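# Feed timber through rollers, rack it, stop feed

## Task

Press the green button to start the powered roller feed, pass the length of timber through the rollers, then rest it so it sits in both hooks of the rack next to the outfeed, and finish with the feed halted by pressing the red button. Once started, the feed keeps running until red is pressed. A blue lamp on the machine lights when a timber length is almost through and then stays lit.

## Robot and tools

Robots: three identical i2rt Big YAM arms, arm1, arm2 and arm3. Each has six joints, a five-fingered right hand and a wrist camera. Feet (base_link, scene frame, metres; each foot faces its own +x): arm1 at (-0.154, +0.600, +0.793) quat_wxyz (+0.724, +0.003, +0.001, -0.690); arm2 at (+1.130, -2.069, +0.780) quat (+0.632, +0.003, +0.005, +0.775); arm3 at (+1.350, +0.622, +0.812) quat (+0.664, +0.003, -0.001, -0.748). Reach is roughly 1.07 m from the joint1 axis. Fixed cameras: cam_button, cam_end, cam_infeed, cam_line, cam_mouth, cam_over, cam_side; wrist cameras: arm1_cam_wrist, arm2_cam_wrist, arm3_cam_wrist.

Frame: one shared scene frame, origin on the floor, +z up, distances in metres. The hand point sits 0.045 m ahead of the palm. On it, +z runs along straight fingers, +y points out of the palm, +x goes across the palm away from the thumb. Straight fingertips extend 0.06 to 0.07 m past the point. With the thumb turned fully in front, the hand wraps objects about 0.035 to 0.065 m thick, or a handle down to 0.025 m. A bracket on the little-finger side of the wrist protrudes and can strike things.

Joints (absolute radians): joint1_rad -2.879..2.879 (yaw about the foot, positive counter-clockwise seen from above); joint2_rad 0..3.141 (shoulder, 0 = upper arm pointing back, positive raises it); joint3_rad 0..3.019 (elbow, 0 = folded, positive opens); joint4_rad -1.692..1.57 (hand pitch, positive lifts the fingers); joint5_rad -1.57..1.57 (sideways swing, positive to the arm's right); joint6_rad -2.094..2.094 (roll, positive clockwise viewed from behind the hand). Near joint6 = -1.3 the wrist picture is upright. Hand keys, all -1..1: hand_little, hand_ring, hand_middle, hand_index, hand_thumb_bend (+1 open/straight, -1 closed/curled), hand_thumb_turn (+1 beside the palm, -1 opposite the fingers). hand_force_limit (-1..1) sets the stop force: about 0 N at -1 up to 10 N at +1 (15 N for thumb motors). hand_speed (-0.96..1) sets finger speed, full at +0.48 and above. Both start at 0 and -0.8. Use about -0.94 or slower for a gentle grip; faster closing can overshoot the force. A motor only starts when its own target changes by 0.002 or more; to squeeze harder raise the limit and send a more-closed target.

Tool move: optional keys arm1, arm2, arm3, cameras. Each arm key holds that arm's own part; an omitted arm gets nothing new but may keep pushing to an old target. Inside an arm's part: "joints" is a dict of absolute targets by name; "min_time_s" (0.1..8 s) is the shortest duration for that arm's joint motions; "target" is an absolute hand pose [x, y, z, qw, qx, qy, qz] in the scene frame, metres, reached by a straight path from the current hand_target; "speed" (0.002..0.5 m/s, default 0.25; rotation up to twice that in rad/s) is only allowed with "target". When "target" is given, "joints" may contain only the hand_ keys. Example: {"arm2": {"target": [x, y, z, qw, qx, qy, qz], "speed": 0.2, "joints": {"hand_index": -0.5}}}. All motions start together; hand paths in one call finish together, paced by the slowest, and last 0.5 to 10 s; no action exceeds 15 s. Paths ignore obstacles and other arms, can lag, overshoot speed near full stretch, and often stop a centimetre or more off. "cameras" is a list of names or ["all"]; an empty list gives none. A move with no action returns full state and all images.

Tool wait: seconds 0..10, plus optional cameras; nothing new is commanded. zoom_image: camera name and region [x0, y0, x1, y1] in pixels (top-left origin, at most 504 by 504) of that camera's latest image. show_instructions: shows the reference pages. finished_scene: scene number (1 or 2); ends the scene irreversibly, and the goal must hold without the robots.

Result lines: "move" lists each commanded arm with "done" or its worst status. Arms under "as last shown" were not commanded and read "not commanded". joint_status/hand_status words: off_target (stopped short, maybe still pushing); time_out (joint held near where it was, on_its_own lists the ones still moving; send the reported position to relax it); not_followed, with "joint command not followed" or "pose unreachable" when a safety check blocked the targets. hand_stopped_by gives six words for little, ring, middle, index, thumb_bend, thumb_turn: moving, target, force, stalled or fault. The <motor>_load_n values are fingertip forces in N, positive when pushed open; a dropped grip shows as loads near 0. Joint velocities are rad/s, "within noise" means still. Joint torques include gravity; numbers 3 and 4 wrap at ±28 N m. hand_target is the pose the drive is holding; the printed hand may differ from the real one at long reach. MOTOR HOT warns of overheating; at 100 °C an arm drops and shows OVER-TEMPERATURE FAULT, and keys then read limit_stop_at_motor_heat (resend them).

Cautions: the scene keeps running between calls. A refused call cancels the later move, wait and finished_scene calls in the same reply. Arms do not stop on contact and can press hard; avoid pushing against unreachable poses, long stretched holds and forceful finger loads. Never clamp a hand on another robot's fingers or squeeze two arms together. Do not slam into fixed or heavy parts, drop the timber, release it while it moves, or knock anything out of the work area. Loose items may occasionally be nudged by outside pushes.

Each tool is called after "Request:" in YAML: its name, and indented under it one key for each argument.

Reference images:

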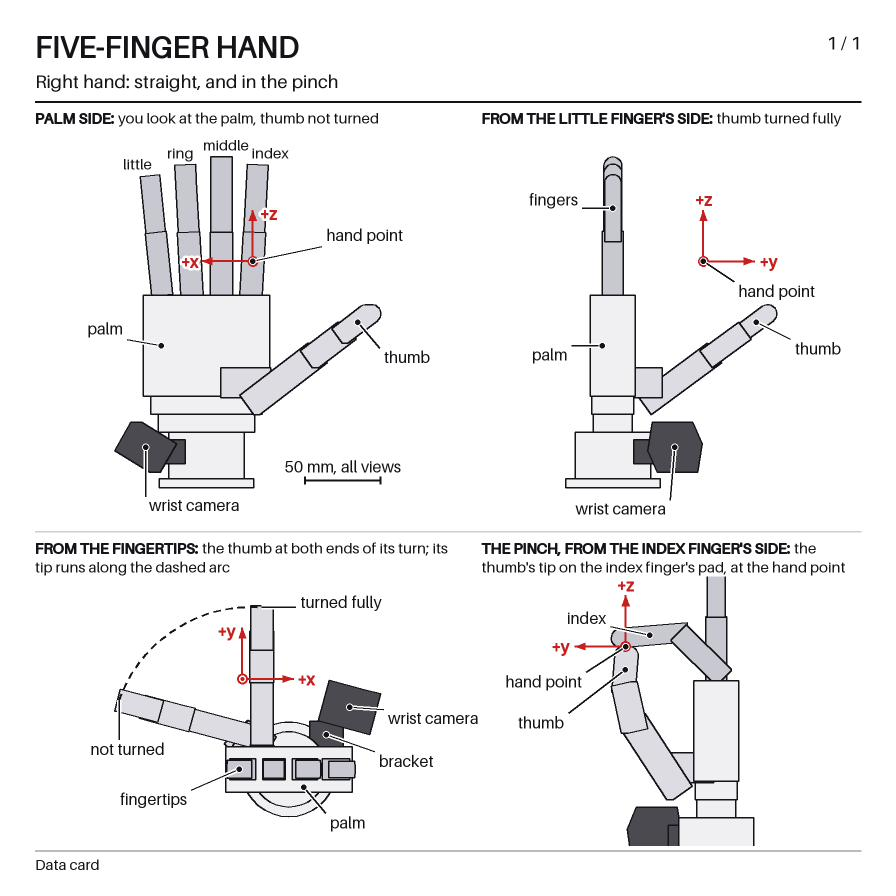

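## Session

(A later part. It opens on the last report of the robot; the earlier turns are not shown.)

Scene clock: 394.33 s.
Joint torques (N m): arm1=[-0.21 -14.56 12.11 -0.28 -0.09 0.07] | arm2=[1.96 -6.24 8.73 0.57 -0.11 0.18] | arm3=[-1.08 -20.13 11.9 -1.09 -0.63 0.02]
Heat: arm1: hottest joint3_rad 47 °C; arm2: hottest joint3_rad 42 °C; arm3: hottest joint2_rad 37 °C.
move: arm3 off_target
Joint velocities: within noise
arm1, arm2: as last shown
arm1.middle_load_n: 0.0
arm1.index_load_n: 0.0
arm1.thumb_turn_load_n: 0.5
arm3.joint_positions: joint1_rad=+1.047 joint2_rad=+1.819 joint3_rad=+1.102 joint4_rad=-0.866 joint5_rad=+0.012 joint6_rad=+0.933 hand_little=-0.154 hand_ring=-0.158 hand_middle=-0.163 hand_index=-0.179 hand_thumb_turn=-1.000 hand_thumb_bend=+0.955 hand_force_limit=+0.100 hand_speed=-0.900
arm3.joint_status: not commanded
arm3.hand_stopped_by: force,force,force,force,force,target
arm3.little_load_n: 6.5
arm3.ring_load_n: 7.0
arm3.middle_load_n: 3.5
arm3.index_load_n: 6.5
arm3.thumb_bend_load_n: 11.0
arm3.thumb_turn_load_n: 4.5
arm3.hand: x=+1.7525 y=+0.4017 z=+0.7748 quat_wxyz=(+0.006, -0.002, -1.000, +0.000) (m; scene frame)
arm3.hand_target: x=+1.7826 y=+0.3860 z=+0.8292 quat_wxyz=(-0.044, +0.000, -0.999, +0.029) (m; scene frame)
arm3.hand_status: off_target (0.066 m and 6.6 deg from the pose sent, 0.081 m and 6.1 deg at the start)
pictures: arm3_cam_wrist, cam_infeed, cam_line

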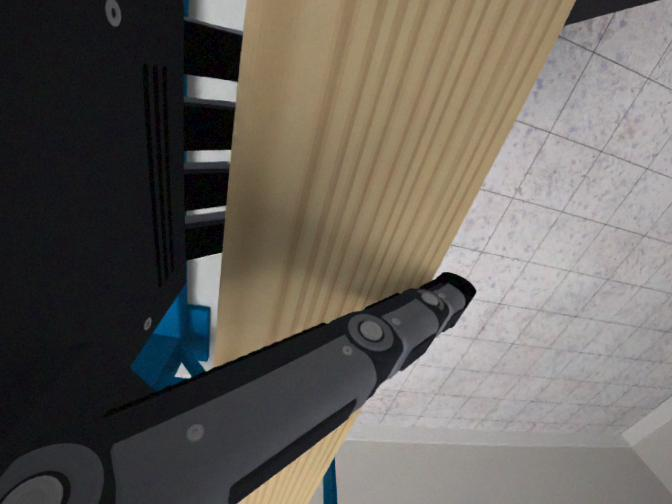

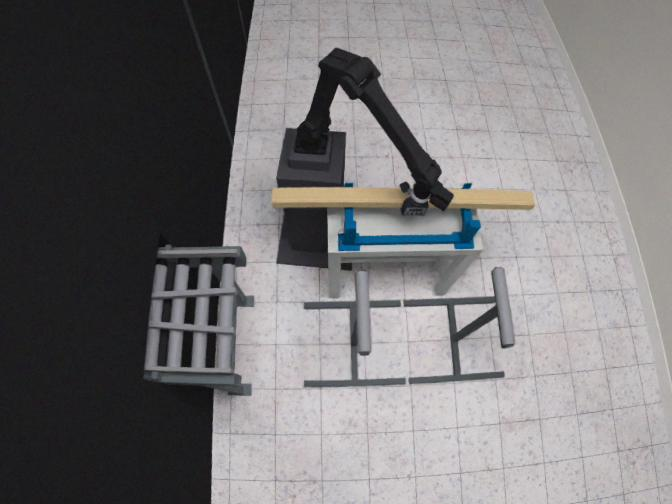

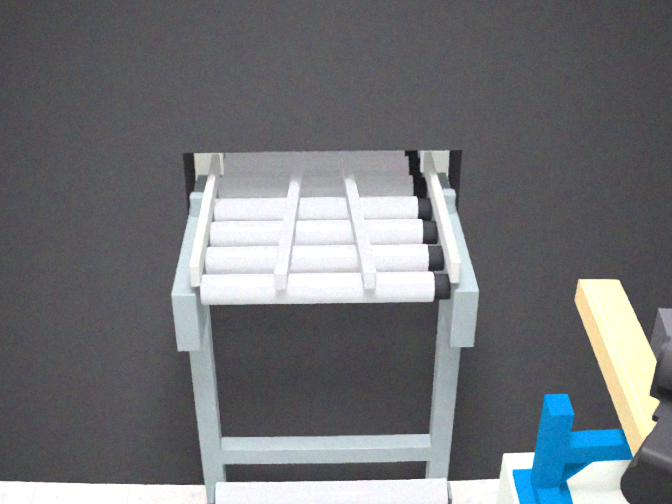

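Request:
move:
  arm3: {"target":[1.79,0.375,0.87,0.044,0,0.9985,-0.029],"speed":0.08}
  cameras: ["cam_infeed","cam_line"]

Request:
move:
  arm3: {"target":[1.79,0.365,0.94,0.044,0,0.9985,-0.029],"speed":0.1}
  cameras: ["arm3_cam_wrist","cam_infeed","cam_line"]

Scene clock: 403.53 s.
Joint torques (N m): arm1=[-0.21 -14.56 12.11 -0.28 -0.09 0.06] | arm2=[2.02 -6.42 8.65 0.58 -0.1 0.19] | arm3=[-1.73 -20.78 13.91 -0.95 -0.65 -0.07]
Heat: arm1: hottest joint3_rad 47 °C; arm2: hottest joint3_rad 42 °C; arm3: hottest joint2_rad 38 °C.
move: arm3 off_target
Joint velocities: within noise
arm1, arm2: as last shown
arm1.thumb_turn_load_n: 0.0
arm3.joint_positions: joint1_rad=+1.047 joint2_rad=+1.779 joint3_rad=+1.161 joint4_rad=-0.975 joint5_rad=+0.012 joint6_rad=+0.933 hand_little=-0.154 hand_ring=-0.158 hand_middle=-0.163 hand_index=-0.179 hand_thumb_turn=-1.000 hand_thumb_bend=+0.955 hand_force_limit=+0.100 hand_speed=-0.900
arm3.joint_status: not commanded
arm3.hand_stopped_by: force,force,force,force,force,target
arm3.little_load_n: 7.5
arm3.ring_load_n: 7.5
arm3.middle_load_n: 3.5
arm3.index_load_n: 5.0
arm3.thumb_bend_load_n: 10.5
arm3.thumb_turn_load_n: 4.0
arm3.hand: x=+1.7576 y=+0.3976 z=+0.8108 quat_wxyz=(+0.010, -0.002, -1.000, -0.003) (m; scene frame)
arm3.hand_target: x=+1.7869 y=+0.3775 z=+0.8696 quat_wxyz=(-0.044, +0.001, -0.999, +0.029) (m; scene frame)
arm3.hand_status: off_target (0.071 m and 7.2 deg from the pose sent, 0.106 m and 6.6 deg at the start)
pictures: cam_infeed, cam_line

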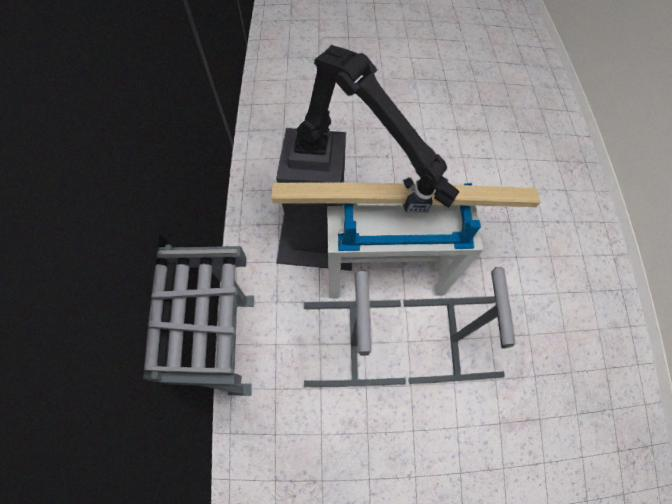

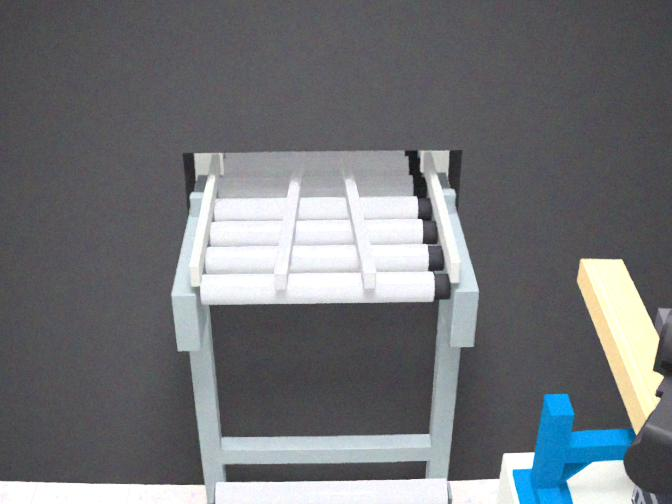

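Scene clock: 405.17 s.
Joint torques (N m): arm1=[-0.21 -14.56 12.11 -0.28 -0.1 0.07] | arm2=[1.96 -6.3 8.7 0.61 -0.1 0.2] | arm3=[-1.44 -19.37 15.87 -1.03 -0.63 -0.1]
Heat: arm1: hottest joint3_rad 47 °C; arm2: hottest joint3_rad 42 °C; arm3: hottest joint2_rad 38 °C.
move: arm3 off_target
Joint velocities: within noise
arm1: as last shown
arm2.joint_positions: joint1_rad=+0.227 joint2_rad=+1.326 joint3_rad=+0.967 joint4_rad=-1.197 joint5_rad=+0.015 joint6_rad=+0.428 hand_little=-1.000 hand_ring=-1.000 hand_middle=-1.000 hand_index=+1.000 hand_thumb_turn=-1.000 hand_thumb_bend=+1.000 hand_force_limit=+0.000 hand_speed=+0.000
arm2.joint_status: not commanded
arm2.hand_stopped_by: target,target,target,target,target,target
arm2.little_load_n: 0.0
arm2.ring_load_n: 0.0
arm2.middle_load_n: 0.0
arm2.index_load_n: 0.0
arm2.thumb_bend_load_n: 0.0
arm2.thumb_turn_load_n: 0.0
arm2.hand: x=+0.9546 y=-1.8022 z=+0.8915 quat_wxyz=(-0.007, +1.000, +0.001, -0.002) (m; scene frame)
arm2.hand_target: x=+0.9502 y=-1.8042 z=+0.8841 quat_wxyz=(+0.000, +1.000, +0.000, +0.000) (m; scene frame)
arm2.hand_status: not commanded
arm3.joint_positions: joint1_rad=+1.037 joint2_rad=+1.723 joint3_rad=+1.276 joint4_rad=-1.154 joint5_rad=+0.012 joint6_rad=+0.920 hand_little=-0.154 hand_ring=-0.158 hand_middle=-0.163 hand_index=-0.179 hand_thumb_turn=-1.000 hand_thumb_bend=+0.955 hand_force_limit=+0.100 hand_speed=-0.900
arm3.joint_status: not commanded
arm3.hand_stopped_by: force,force,force,force,force,target
arm3.little_load_n: 6.5
arm3.ring_load_n: 7.5
arm3.middle_load_n: 3.5
arm3.index_load_n: 6.0
arm3.thumb_bend_load_n: 9.0
arm3.thumb_turn_load_n: 3.5
arm3.hand: x=+1.7625 y=+0.3871 z=+0.8745 quat_wxyz=(+0.013, -0.001, -1.000, -0.006) (m; scene frame)
arm3.hand_target: x=+1.7860 y=+0.3679 z=+0.9392 quat_wxyz=(-0.044, +0.000, -0.999, +0.030) (m; scene frame)
arm3.hand_status: off_target (0.074 m and 7.7 deg from the pose sent, 0.137 m and 7.2 deg at the start; pose on its path clipped on 10 of 49 steps)
pictures: arm3_cam_wrist, cam_infeed, cam_line

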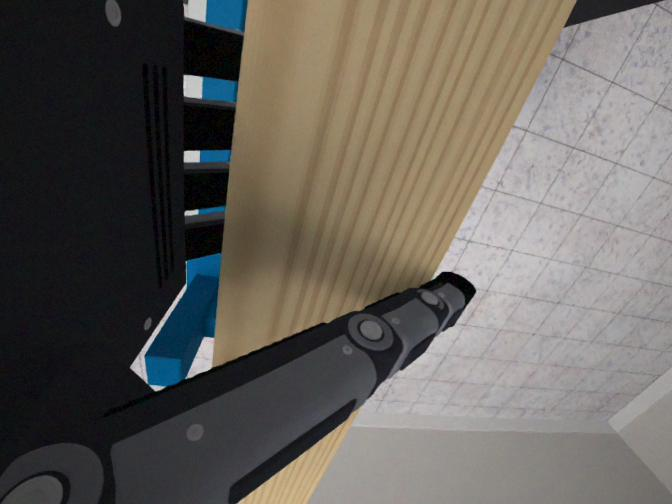

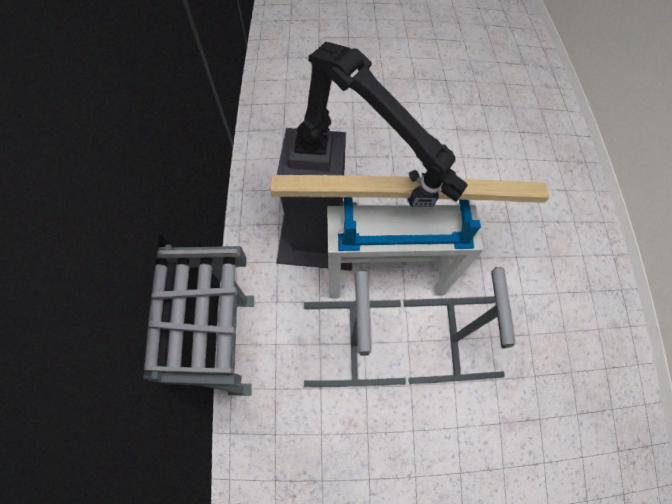

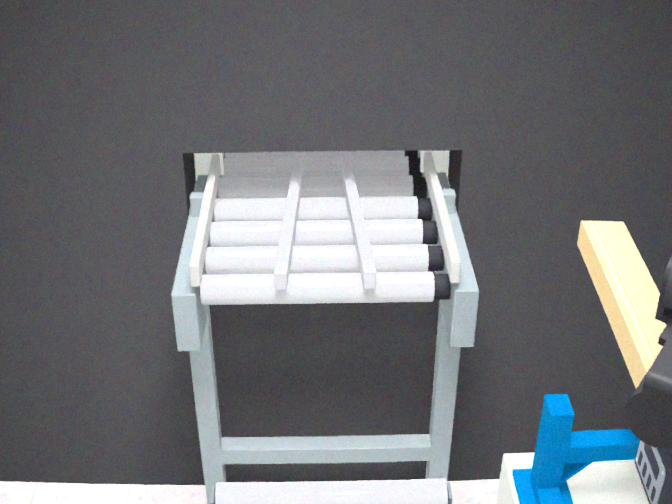

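Request:
move:
  arm3: {"target":[1.65,0.18,0.95,0.0316,0,0.9983,-0.049],"speed":0.15}
  cameras: ["cam_infeed"]

Request:
move:
  arm3: {"target":[1.455,-0.03,0.90,0.0066,0,0.9991,-0.042],"speed":0.15}
  cameras: ["arm3_cam_wrist","cam_infeed","cam_line","cam_mouth"]

Scene clock: 414.97 s.
Joint torques (N m): arm1=[-0.21 -14.56 12.11 -0.27 -0.1 0.07] | arm2=[1.9 -6.48 8.7 0.57 -0.1 0.19] | arm3=[-1.14 -19.19 16.92 -0.95 -0.41 -0.03]
Heat: arm1: hottest joint3_rad 47 °C; arm2: hottest joint3_rad 42 °C; arm3: hottest joint2_rad 38 °C.
move: arm3 off_target
Joint velocities: within noise
arm1, arm2: as last shown
arm2.thumb_bend_load_n: -0.5
arm3.joint_positions: joint1_rad=+0.606 joint2_rad=+1.796 joint3_rad=+1.460 joint4_rad=-1.215 joint5_rad=+0.005 joint6_rad=+0.498 hand_little=-0.154 hand_ring=-0.158 hand_middle=-0.163 hand_index=-0.179 hand_thumb_turn=-1.000 hand_thumb_bend=+0.955 hand_force_limit=+0.100 hand_speed=-0.900
arm3.joint_status: not commanded
arm3.hand_stopped_by: force,force,force,force,force,target
arm3.little_load_n: 7.0
arm3.ring_load_n: 7.5
arm3.middle_load_n: 4.0
arm3.index_load_n: 5.0
arm3.thumb_bend_load_n: 9.0
arm3.thumb_turn_load_n: 3.5
arm3.hand: x=+1.6320 y=+0.2054 z=+0.9021 quat_wxyz=(-0.005, -0.006, -1.000, +0.009) (m; scene frame)
arm3.hand_target: x=+1.6481 y=+0.1833 z=+0.9502 quat_wxyz=(-0.032, +0.000, -0.998, +0.050) (m; scene frame)
arm3.hand_status: off_target (0.057 m and 5.5 deg from the pose sent, 0.248 m and 8.1 deg at the start)
pictures: cam_infeed

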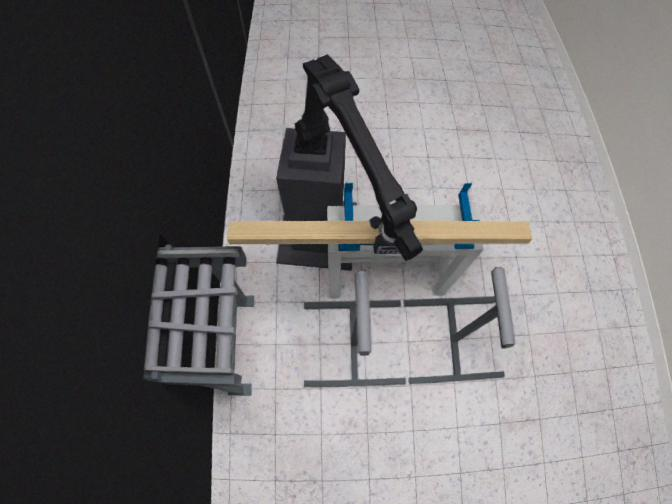

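Scene clock: 418.03 s.
Joint torques (N m): arm1=[-0.21 -14.56 12.1 -0.27 -0.09 0.06] | arm2=[1.79 -6.36 8.7 0.59 -0.11 0.19] | arm3=[-1.32 -26.23 17.36 -1.16 -0.05 -0.05]
Heat: arm1: hottest joint3_rad 47 °C; arm2: hottest joint3_rad 42 °C; arm3: hottest joint2_rad 38 °C.
move: arm3 off_target
Joint velocities: within noise
arm1, arm2: as last shown
arm2.thumb_bend_load_n: 0.0
arm3.joint_positions: joint1_rad=+0.218 joint2_rad=+2.270 joint3_rad=+2.062 joint4_rad=-1.380 joint5_rad=+0.002 joint6_rad=+0.111 hand_little=-0.154 hand_ring=-0.158 hand_middle=-0.163 hand_index=-0.179 hand_thumb_turn=-1.000 hand_thumb_bend=+0.955 hand_force_limit=+0.100 hand_speed=-0.900
arm3.joint_status: not commanded
arm3.hand_stopped_by: force,force,force,force,force,target
arm3.little_load_n: 7.0
arm3.ring_load_n: 7.5
arm3.middle_load_n: 3.5
arm3.index_load_n: 4.5
arm3.thumb_bend_load_n: 8.0
arm3.thumb_turn_load_n: 3.0
arm3.hand: x=+1.4490 y=-0.0013 z=+0.8418 quat_wxyz=(-0.001, -0.006, -1.000, -0.009) (m; scene frame)
arm3.hand_target: x=+1.4544 y=-0.0254 z=+0.8999 quat_wxyz=(-0.007, +0.000, -0.999, +0.043) (m; scene frame)
arm3.hand_status: off_target (0.065 m and 5.9 deg from the pose sent, 0.295 m and 3.9 deg at the start)
pictures: arm3_cam_wrist, cam_infeed, cam_line, cam_mouth

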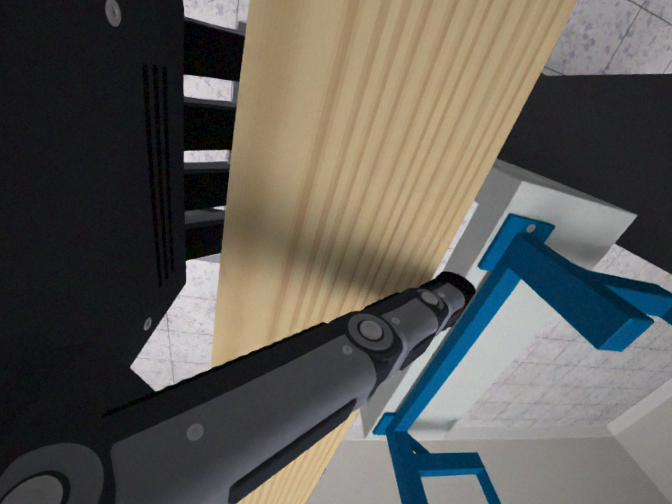

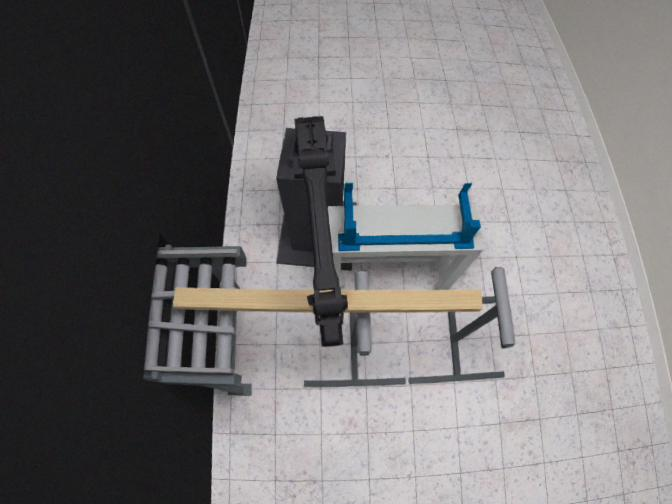

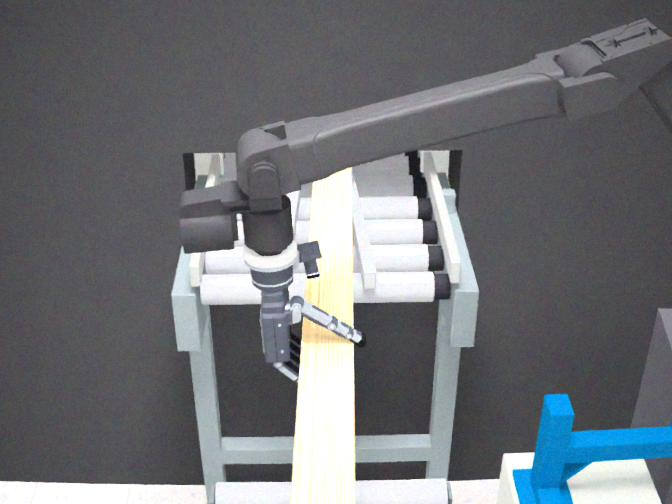

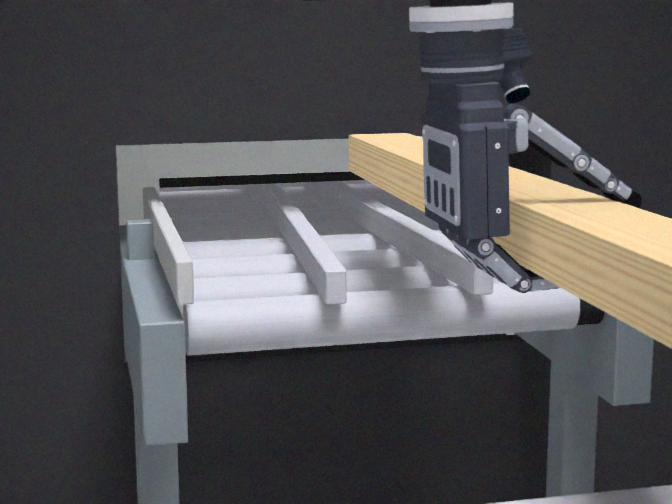

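Request:
move:
  arm3: {"target":[1.45,-0.045,0.82,0.0066,0,0.9991,-0.042],"speed":0.1}
  cameras: ["cam_infeed","cam_line","cam_mouth"]

Scene clock: 431.97 s.
Joint torques (N m): arm1=[-0.21 -14.56 12.11 -0.27 -0.1 0.07] | arm2=[2.02 -6.24 8.72 0.53 -0.11 0.19] | arm3=[-2.08 -28.28 13.65 -0.46 -0.1 -0.02]
Heat: arm1: hottest joint3_rad 47 °C; arm2: hottest joint3_rad 41 °C; arm3: hottest joint3_rad 40 °C.
move: arm3 off_target
Joint velocities: within noise
arm1, arm2: as last shown
arm1.little_load_n: -0.5
arm3.joint_positions: joint1_rad=+0.218 joint2_rad=+2.381 joint3_rad=+2.062 joint4_rad=-1.264 joint5_rad=+0.002 joint6_rad=+0.101 hand_little=-0.154 hand_ring=-0.158 hand_middle=-0.163 hand_index=-0.179 hand_thumb_turn=-1.000 hand_thumb_bend=+0.955 hand_force_limit=+0.100 hand_speed=-0.900
arm3.joint_status: not commanded
arm3.hand_stopped_by: force,force,force,force,force,target
arm3.little_load_n: 6.5
arm3.ring_load_n: 7.5
arm3.middle_load_n: 3.5
arm3.index_load_n: 4.5
arm3.thumb_bend_load_n: 8.0
arm3.thumb_turn_load_n: 3.5
arm3.hand: x=+1.4504 y=-0.0162 z=+0.7661 quat_wxyz=(-0.001, -0.001, -1.000, -0.007) (m; scene frame)
arm3.hand_target: x=+1.4496 y=-0.0420 z=+0.8199 quat_wxyz=(-0.006, +0.000, -0.999, +0.042) (m; scene frame)
arm3.hand_status: off_target (0.061 m and 5.7 deg from the pose sent, 0.049 m and 5.9 deg at the start)
pictures: cam_infeed, cam_line, cam_mouth

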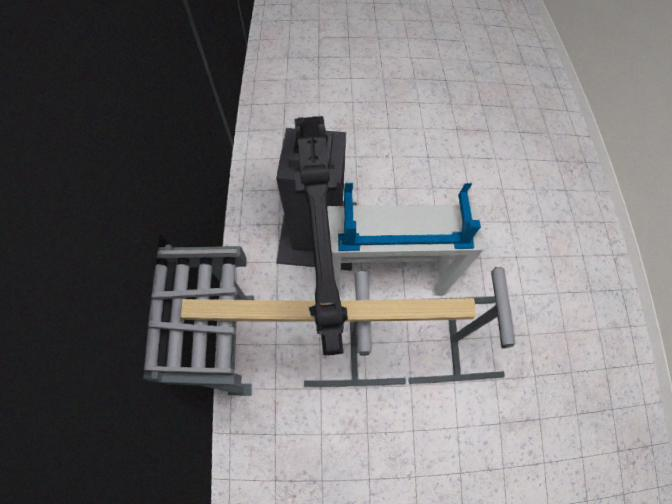

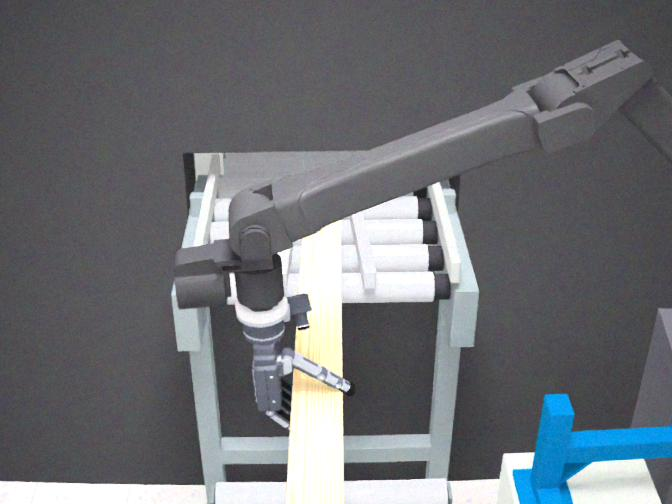

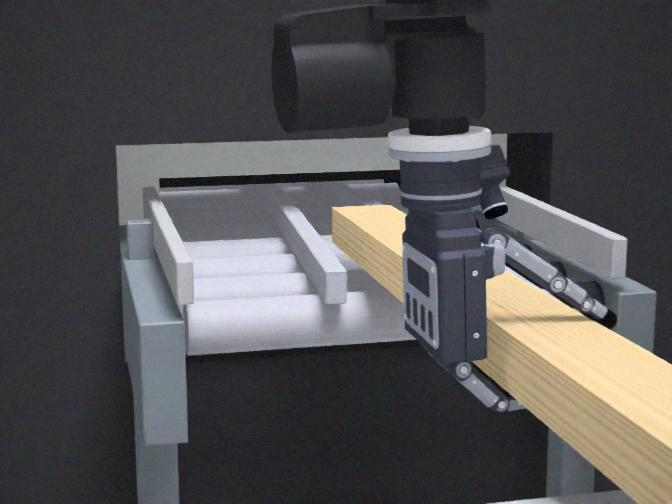

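Request:
move:
  arm3: {"target":[1.445,-0.047,0.785,0.0066,0,0.9991,-0.042],"speed":0.08}
  cameras: ["cam_line","cam_mouth"]

Scene clock: 438.40 s.
Joint torques (N m): arm1=[-0.21 -14.51 12.11 -0.28 -0.09 0.07] | arm2=[1.85 -6.36 8.69 0.59 -0.11 0.2] | arm3=[-1.79 -28.51 11.85 -0.29 -0.12 -0.01]
Heat: arm1: hottest joint3_rad 47 °C; arm2: hottest joint3_rad 41 °C; arm3: hottest joint2_rad 40 °C.
move: arm3 off_target
Joint velocities: within noise
arm1, arm2: as last shown
arm1.little_load_n: 0.0
arm3.joint_positions: joint1_rad=+0.213 joint2_rad=+2.415 joint3_rad=+2.059 joint4_rad=-1.206 joint5_rad=+0.003 joint6_rad=+0.092 hand_little=-0.154 hand_ring=-0.158 hand_middle=-0.163 hand_index=-0.179 hand_thumb_turn=-1.000 hand_thumb_bend=+0.955 hand_force_limit=+0.100 hand_speed=-0.900
arm3.joint_status: not commanded
arm3.hand_stopped_by: force,force,force,force,force,target
arm3.little_load_n: 4.5
arm3.ring_load_n: 6.0
arm3.middle_load_n: 3.5
arm3.index_load_n: 7.0
arm3.thumb_bend_load_n: 7.0
arm3.thumb_turn_load_n: 3.5
arm3.hand: x=+1.4473 y=-0.0244 z=+0.7403 quat_wxyz=(-0.002, +0.001, -1.000, +0.003) (m; scene frame)
arm3.hand_target: x=+1.4449 y=-0.0452 z=+0.7848 quat_wxyz=(-0.006, +0.000, -0.999, +0.042) (m; scene frame)
arm3.hand_status: off_target (0.050 m and 4.5 deg from the pose sent, 0.037 m and 5.7 deg at the start)
pictures: cam_line, cam_mouth

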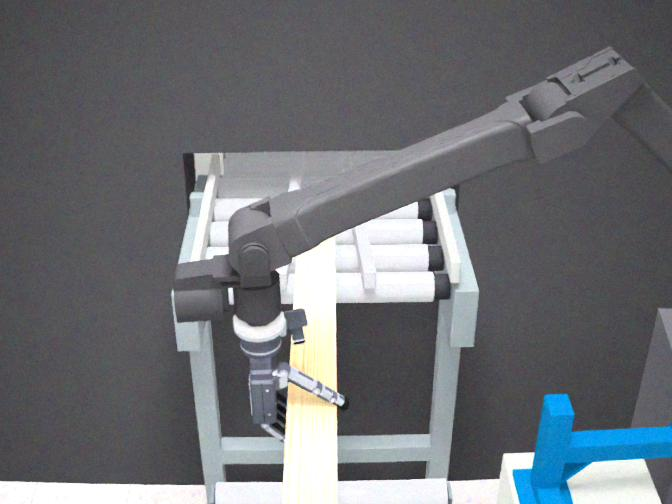

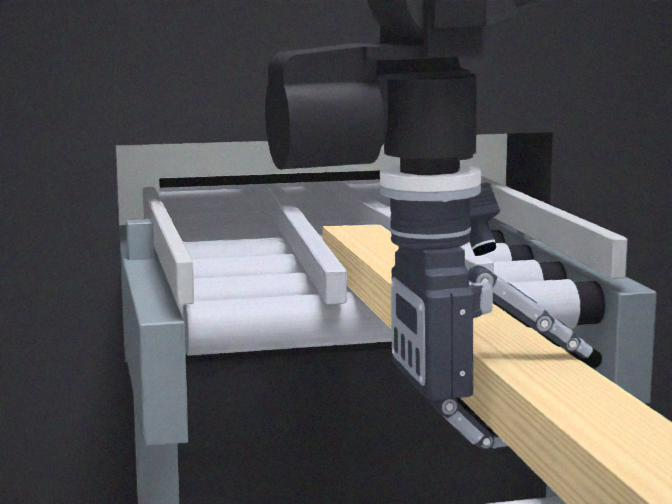

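Request:
move:
  arm3: {"target":[1.443,-0.034,0.782,0.0066,0,0.9991,-0.042],"speed":0.06}
  cameras: ["cam_line","cam_mouth"]

Request:
move:
  arm3: {"target":[1.440,-0.032,0.760,0.0055,0,0.9992,-0.035],"speed":0.06}
  cameras: ["cam_line","cam_mouth"]

Scene clock: 446.77 s.
Joint torques (N m): arm1=[-0.21 -14.56 12.11 -0.27 -0.1 0.07] | arm2=[1.9 -6.48 8.7 0.59 -0.11 0.19] | arm3=[-2.61 -29.98 10.1 -0.35 -0.18 -0.11]
Heat: arm1: hottest joint3_rad 47 °C; arm2: hottest joint3_rad 41 °C; arm3: hottest joint2_rad 39 °C.
move: arm3 off_target
Joint velocities: within noise
arm1.joint_positions: joint1_rad=-0.176 joint2_rad=+1.850 joint3_rad=+1.982 joint4_rad=-1.691 joint5_rad=+0.003 joint6_rad=-0.138 hand_little=+1.000 hand_ring=+1.000 hand_middle=+1.000 hand_index=+1.000 hand_thumb_turn=-1.000 hand_thumb_bend=+1.000 hand_force_limit=+0.000 hand_speed=+0.000
arm1.joint_status: not commanded
arm1.hand_stopped_by: target,target,target,target,target,target
arm1.little_load_n: 0.0
arm1.ring_load_n: 0.0
arm1.middle_load_n: 0.0
arm1.index_load_n: 0.0
arm1.thumb_bend_load_n: 0.0
arm1.thumb_turn_load_n: 0.0
arm1.hand: x=-0.1996 y=+0.0905 z=+1.0469 quat_wxyz=(+0.001, +0.004, -1.000, +0.003) (m; scene frame)
arm1.hand_target: x=-0.2000 y=+0.0805 z=+1.0497 quat_wxyz=(+0.001, +0.000, -1.000, +0.007) (m; scene frame)
arm1.hand_status: not commanded
arm2: as last shown
arm3.joint_positions: joint1_rad=+0.213 joint2_rad=+2.406 joint3_rad=+2.000 joint4_rad=-1.163 joint5_rad=+0.005 joint6_rad=+0.092 hand_little=-0.154 hand_ring=-0.159 hand_middle=-0.164 hand_index=-0.178 hand_thumb_turn=-1.000 hand_thumb_bend=+0.953 hand_force_limit=+0.100 hand_speed=-0.900
arm3.joint_status: not commanded
arm3.hand_stopped_by: force,force,force,force,force,target
arm3.little_load_n: 0.0
arm3.ring_load_n: 0.0
arm3.middle_load_n: 0.5
arm3.index_load_n: 10.5
arm3.thumb_bend_load_n: 2.0
arm3.thumb_turn_load_n: 0.0
arm3.hand: x=+1.4459 y=-0.0134 z=+0.7260 quat_wxyz=(+0.000, +0.001, -1.000, +0.000) (m; scene frame)
arm3.hand_target: x=+1.4430 y=-0.0323 z=+0.7807 quat_wxyz=(-0.006, +0.000, -0.999, +0.042) (m; scene frame)
arm3.hand_status: off_target (0.060 m and 4.9 deg from the pose sent, 0.043 m and 4.5 deg at the start)
pictures: cam_line, cam_mouth

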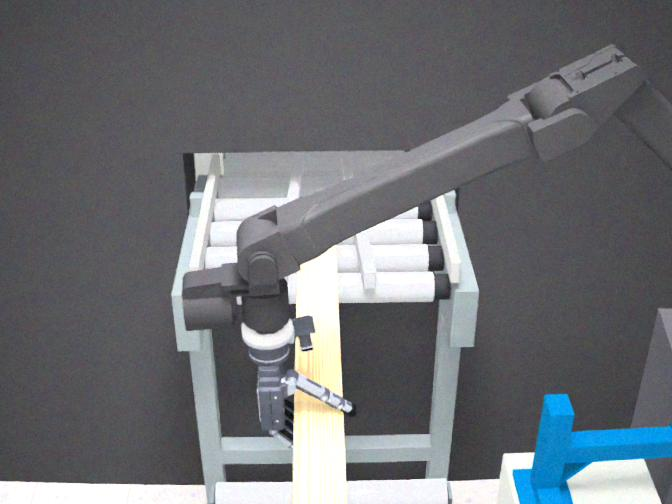

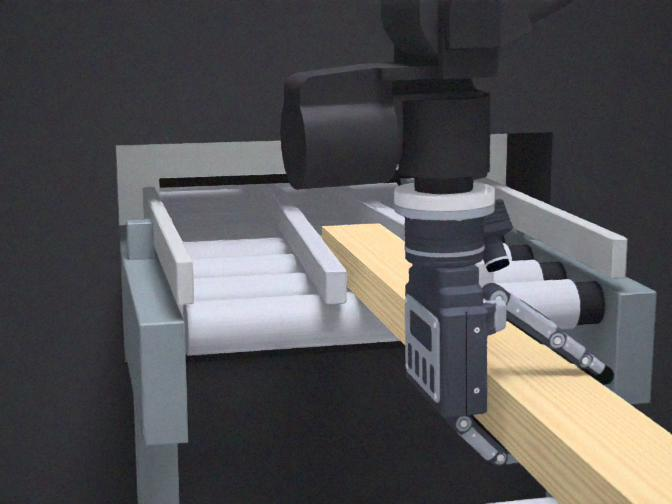

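Scene clock: 447.73 s.
Joint torques (N m): arm1=[-0.21 -14.56 12.11 -0.27 -0.1 0.07] | arm2=[2.08 -6.42 8.72 0.61 -0.11 0.17] | arm3=[-2.37 -27.46 9.92 0.06 -0.21 -0.11]
Heat: arm1: hottest joint3_rad 47 °C; arm2: hottest joint3_rad 41 °C; arm3: hottest joint2_rad 40 °C.
move: arm3 off_target
Joint velocities: within noise
arm1, arm2: as last shown
arm3.joint_positions: joint1_rad=+0.210 joint2_rad=+2.404 joint3_rad=+1.994 joint4_rad=-1.155 joint5_rad=+0.005 joint6_rad=+0.092 hand_little=-0.154 hand_ring=-0.159 hand_middle=-0.164 hand_index=-0.178 hand_thumb_turn=-1.000 hand_thumb_bend=+0.953 hand_force_limit=+0.100 hand_speed=-0.900
arm3.joint_status: not commanded
arm3.hand_stopped_by: force,force,force,force,force,target
arm3.little_load_n: 0.0
arm3.ring_load_n: 0.0
arm3.middle_load_n: 0.0
arm3.index_load_n: 9.0
arm3.thumb_bend_load_n: 2.5
arm3.thumb_turn_load_n: 0.5
arm3.hand: x=+1.4437 y=-0.0140 z=+0.7252 quat_wxyz=(-0.001, +0.000, -1.000, +0.002) (m; scene frame)
arm3.hand_target: x=+1.4398 y=-0.0310 z=+0.7598 quat_wxyz=(-0.005, +0.000, -0.999, +0.035) (m; scene frame)
arm3.hand_status: off_target (0.039 m and 3.8 deg from the pose sent, 0.039 m and 4.1 deg at the start)
pictures: cam_line, cam_mouth

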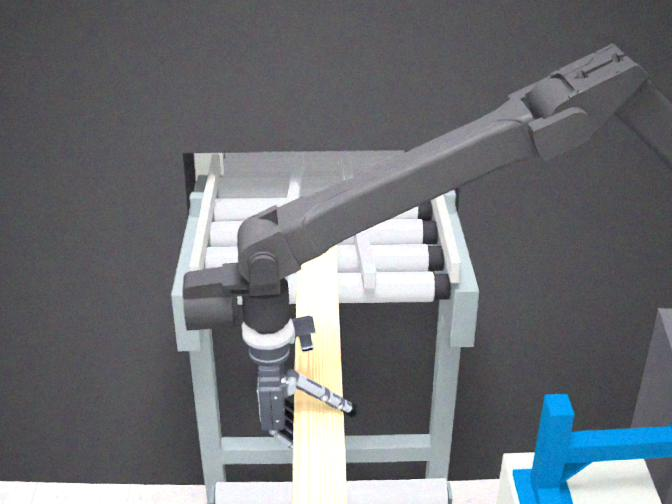

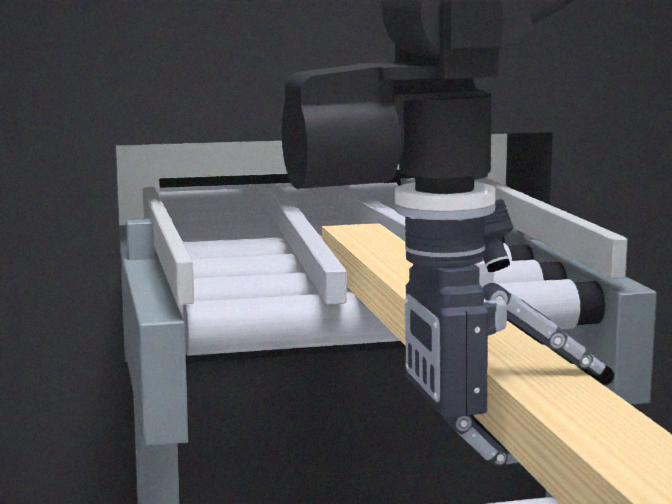

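Request:
move:
  arm3: {"target":[1.440,-0.028,0.735,0.003,0,0.9997,-0.02],"speed":0.06}
  cameras: []

Request:
move:
  arm3: {"target":[1.440,-0.02,0.713,0,0,1,0],"speed":0.06}
  cameras: ["arm3_cam_wrist","cam_line","cam_mouth"]

Scene clock: 457.10 s.
Joint torques (N m): arm1=[-0.26 -14.56 12.11 -0.27 -0.09 0.07] | arm2=[1.9 -6.3 8.65 0.59 -0.11 0.2] | arm3=[-2.02 -23.94 10.97 0.12 -0.09 -0.11]
Heat: arm1: hottest joint3_rad 47 °C; arm2: hottest joint3_rad 41 °C; arm3: hottest joint2_rad 42 °C.
move: arm3 off_target
Joint velocities: within noise
arm1, arm2: as last shown
arm3.joint_positions: joint1_rad=+0.210 joint2_rad=+2.404 joint3_rad=+1.994 joint4_rad=-1.152 joint5_rad=+0.005 joint6_rad=+0.092 hand_little=-0.154 hand_ring=-0.159 hand_middle=-0.164 hand_index=-0.178 hand_thumb_turn=-1.000 hand_thumb_bend=+0.953 hand_force_limit=+0.100 hand_speed=-0.900
arm3.joint_status: not commanded
arm3.hand_stopped_by: force,force,force,force,force,target
arm3.little_load_n: 0.0
arm3.ring_load_n: 0.0
arm3.middle_load_n: 0.0
arm3.index_load_n: 9.0
arm3.thumb_bend_load_n: 3.0
arm3.thumb_turn_load_n: 0.0
arm3.hand: x=+1.4438 y=-0.0149 z=+0.7250 quat_wxyz=(-0.001, -0.001, -1.000, +0.004) (m; scene frame)
arm3.hand_target: x=+1.4399 y=-0.0277 z=+0.7351 quat_wxyz=(-0.003, +0.000, -1.000, +0.020) (m; scene frame)
arm3.hand_status: off_target (0.017 m and 1.9 deg from the pose sent, 0.017 m and 2.1 deg at the start)
pictures: none
No camera images: "cameras" was empty.

Scene clock: 458.07 s.
Joint torques (N m): arm1=[-0.26 -14.56 12.11 -0.28 -0.09 0.07] | arm2=[1.9 -6.24 8.7 0.57 -0.11 0.19] | arm3=[-2.14 -21.83 11.3 -0.18 -0.04 -0.04]
Heat: arm1: hottest joint3_rad 47 °C; arm2: hottest joint3_rad 41 °C; arm3: hottest joint2_rad 42 °C.
move: arm3 off_target
Joint velocities: within noise
arm1: as last shown
arm2.joint_positions: joint1_rad=+0.227 joint2_rad=+1.326 joint3_rad=+0.967 joint4_rad=-1.197 joint5_rad=+0.015 joint6_rad=+0.428 hand_little=-1.000 hand_ring=-1.000 hand_middle=-1.000 hand_index=+1.000 hand_thumb_turn=-1.000 hand_thumb_bend=+1.000 hand_force_limit=+0.000 hand_speed=+0.000
arm2.joint_status: not commanded
arm2.hand_stopped_by: target,target,target,target,target,target
arm2.little_load_n: 0.0
arm2.ring_load_n: 0.5
arm2.middle_load_n: 0.0
arm2.index_load_n: 0.0
arm2.thumb_bend_load_n: 0.0
arm2.thumb_turn_load_n: 0.0
arm2.hand: x=+0.9546 y=-1.8022 z=+0.8915 quat_wxyz=(-0.007, +1.000, +0.001, -0.002) (m; scene frame)
arm2.hand_target: x=+0.9502 y=-1.8042 z=+0.8841 quat_wxyz=(+0.000, +1.000, +0.000, +0.000) (m; scene frame)
arm2.hand_status: not commanded
arm3.joint_positions: joint1_rad=+0.210 joint2_rad=+2.407 joint3_rad=+1.994 joint4_rad=-1.152 joint5_rad=+0.005 joint6_rad=+0.092 hand_little=-0.154 hand_ring=-0.159 hand_middle=-0.164 hand_index=-0.178 hand_thumb_turn=-1.000 hand_thumb_bend=+0.953 hand_force_limit=+0.100 hand_speed=-0.900
arm3.joint_status: not commanded
arm3.hand_stopped_by: force,force,force,force,force,target
arm3.little_load_n: 0.0
arm3.ring_load_n: 0.0
arm3.middle_load_n: 0.0
arm3.index_load_n: 7.0
arm3.thumb_bend_load_n: 4.0
arm3.thumb_turn_load_n: 0.0
arm3.hand: x=+1.4438 y=-0.0142 z=+0.7231 quat_wxyz=(-0.001, +0.000, -1.000, +0.002) (m; scene frame)
arm3.hand_target: x=+1.4399 y=-0.0196 z=+0.7130 quat_wxyz=(+0.000, +0.000, -1.000, +0.000) (m; scene frame)
arm3.hand_status: off_target (0.012 m and 0.3 deg from the pose sent, 0.014 m and 0.4 deg at the start)
pictures: arm3_cam_wrist, cam_line, cam_mouth

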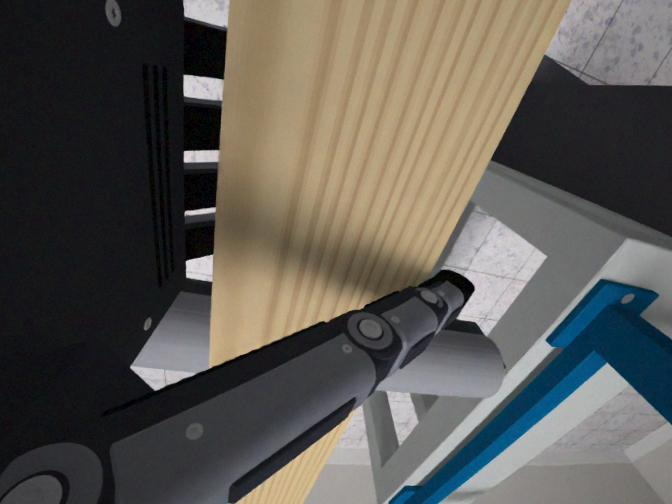

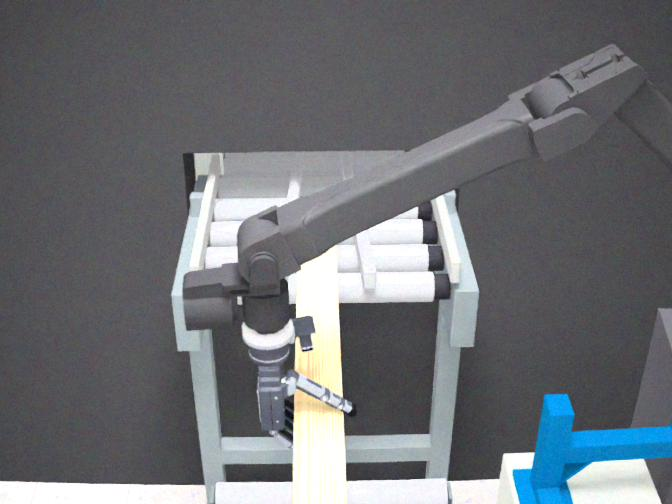

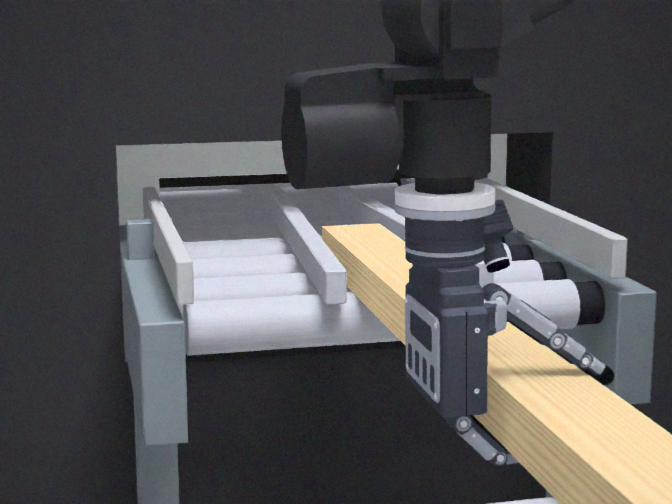

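Request:
move:
  arm3: {"target":[1.440,-0.018,0.698,0,0,1,0],"speed":0.06}
  cameras: []

Request:
move:
  arm3: {"joints":{"hand_thumb_bend":1.0,"hand_speed":-0.6}}
  cameras: ["cam_line","cam_mouth"]

Scene clock: 470.97 s.
Joint torques (N m): arm1=[-0.21 -14.51 12.1 -0.28 -0.1 0.06] | arm2=[1.85 -6.48 8.66 0.58 -0.12 0.18] | arm3=[-2.08 -20.66 9.72 0.87 0.02 -0.05]
Heat: arm1: hottest joint3_rad 47 °C; arm2: hottest joint3_rad 41 °C; arm3: hottest joint2_rad 42 °C.
move: arm3 off_target
Joint velocities: within noise
arm1, arm2: as last shown
arm2.ring_load_n: 0.0
arm3.joint_positions: joint1_rad=+0.210 joint2_rad=+2.408 joint3_rad=+1.994 joint4_rad=-1.150 joint5_rad=+0.005 joint6_rad=+0.091 hand_little=-0.154 hand_ring=-0.159 hand_middle=-0.164 hand_index=-0.179 hand_thumb_turn=-1.000 hand_thumb_bend=+0.954 hand_force_limit=+0.100 hand_speed=-0.900
arm3.joint_status: not commanded
arm3.hand_stopped_by: force,force,force,force,force,target
arm3.little_load_n: 0.0
arm3.ring_load_n: 0.0
arm3.middle_load_n: 0.0
arm3.index_load_n: 5.0
arm3.thumb_bend_load_n: 6.0
arm3.thumb_turn_load_n: 1.0
arm3.hand: x=+1.4437 y=-0.0146 z=+0.7225 quat_wxyz=(-0.001, +0.000, -1.000, +0.003) (m; scene frame)
arm3.hand_target: x=+1.4399 y=-0.0169 z=+0.6985 quat_wxyz=(+0.000, +0.000, -1.000, +0.000) (m; scene frame)
arm3.hand_status: off_target (0.025 m and 0.3 deg from the pose sent, 0.026 m and 0.3 deg at the start)
pictures: none
No camera images: "cameras" was empty.

Scene clock: 471.53 s.
Joint torques (N m): arm1=[-0.21 -14.56 12.11 -0.28 -0.1 0.07] | arm2=[1.96 -6.3 8.7 0.58 -0.11 0.19] | arm3=[-2.26 -19.96 9.83 0.7 -0.01 -0.05]
Heat: arm1: hottest joint3_rad 47 °C; arm2: hottest joint3_rad 41 °C; arm3: hottest joint2_rad 42 °C.
move: arm3 done
Joint velocities: within noise
arm1, arm2: as last shown
arm3.joint_positions: joint1_rad=+0.210 joint2_rad=+2.409 joint3_rad=+1.994 joint4_rad=-1.144 joint5_rad=+0.005 joint6_rad=+0.090 hand_little=-0.154 hand_ring=-0.159 hand_middle=-0.164 hand_index=-0.179 hand_thumb_turn=-1.000 hand_thumb_bend=+1.000 hand_force_limit=+0.100 hand_speed=-0.600
arm3.joint_status: all done
arm3.hand_stopped_by: force,force,force,force,target,target
arm3.little_load_n: 0.5
arm3.ring_load_n: 0.0
arm3.middle_load_n: 0.0
arm3.index_load_n: 0.5
arm3.thumb_bend_load_n: 0.5
arm3.thumb_turn_load_n: 0.5
arm3.hand: x=+1.4438 y=-0.0158 z=+0.7215 quat_wxyz=(-0.001, +0.000, -1.000, +0.005) (m; scene frame)
arm3.hand_target: x=+1.4399 y=-0.0170 z=+0.6986 quat_wxyz=(+0.000, +0.000, -1.000, +0.000) (m; scene frame)
arm3.hand_status: not commanded
pictures: cam_line, cam_mouth

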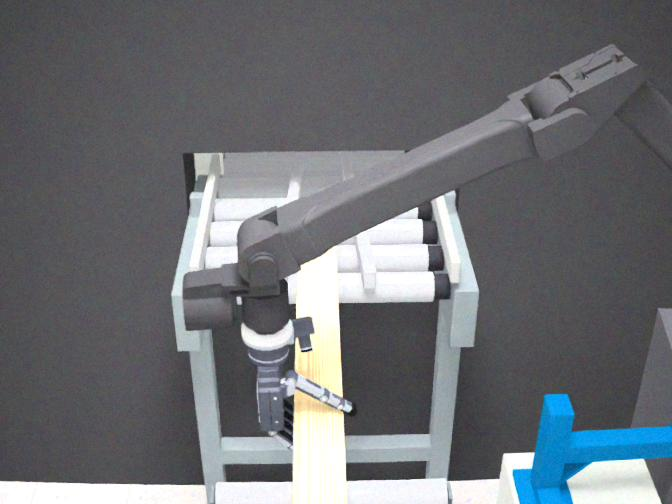

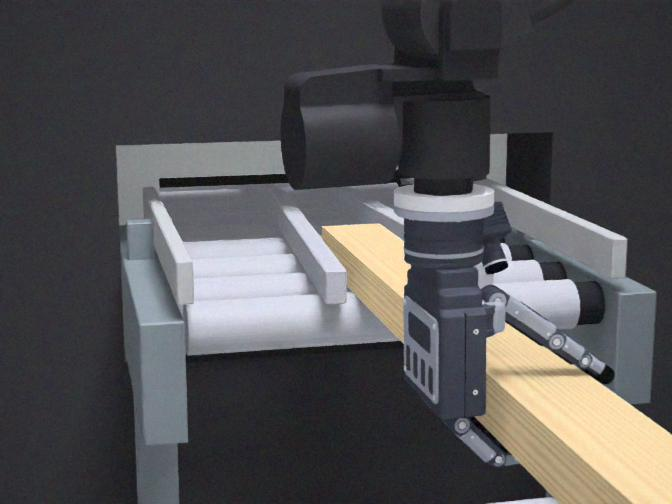

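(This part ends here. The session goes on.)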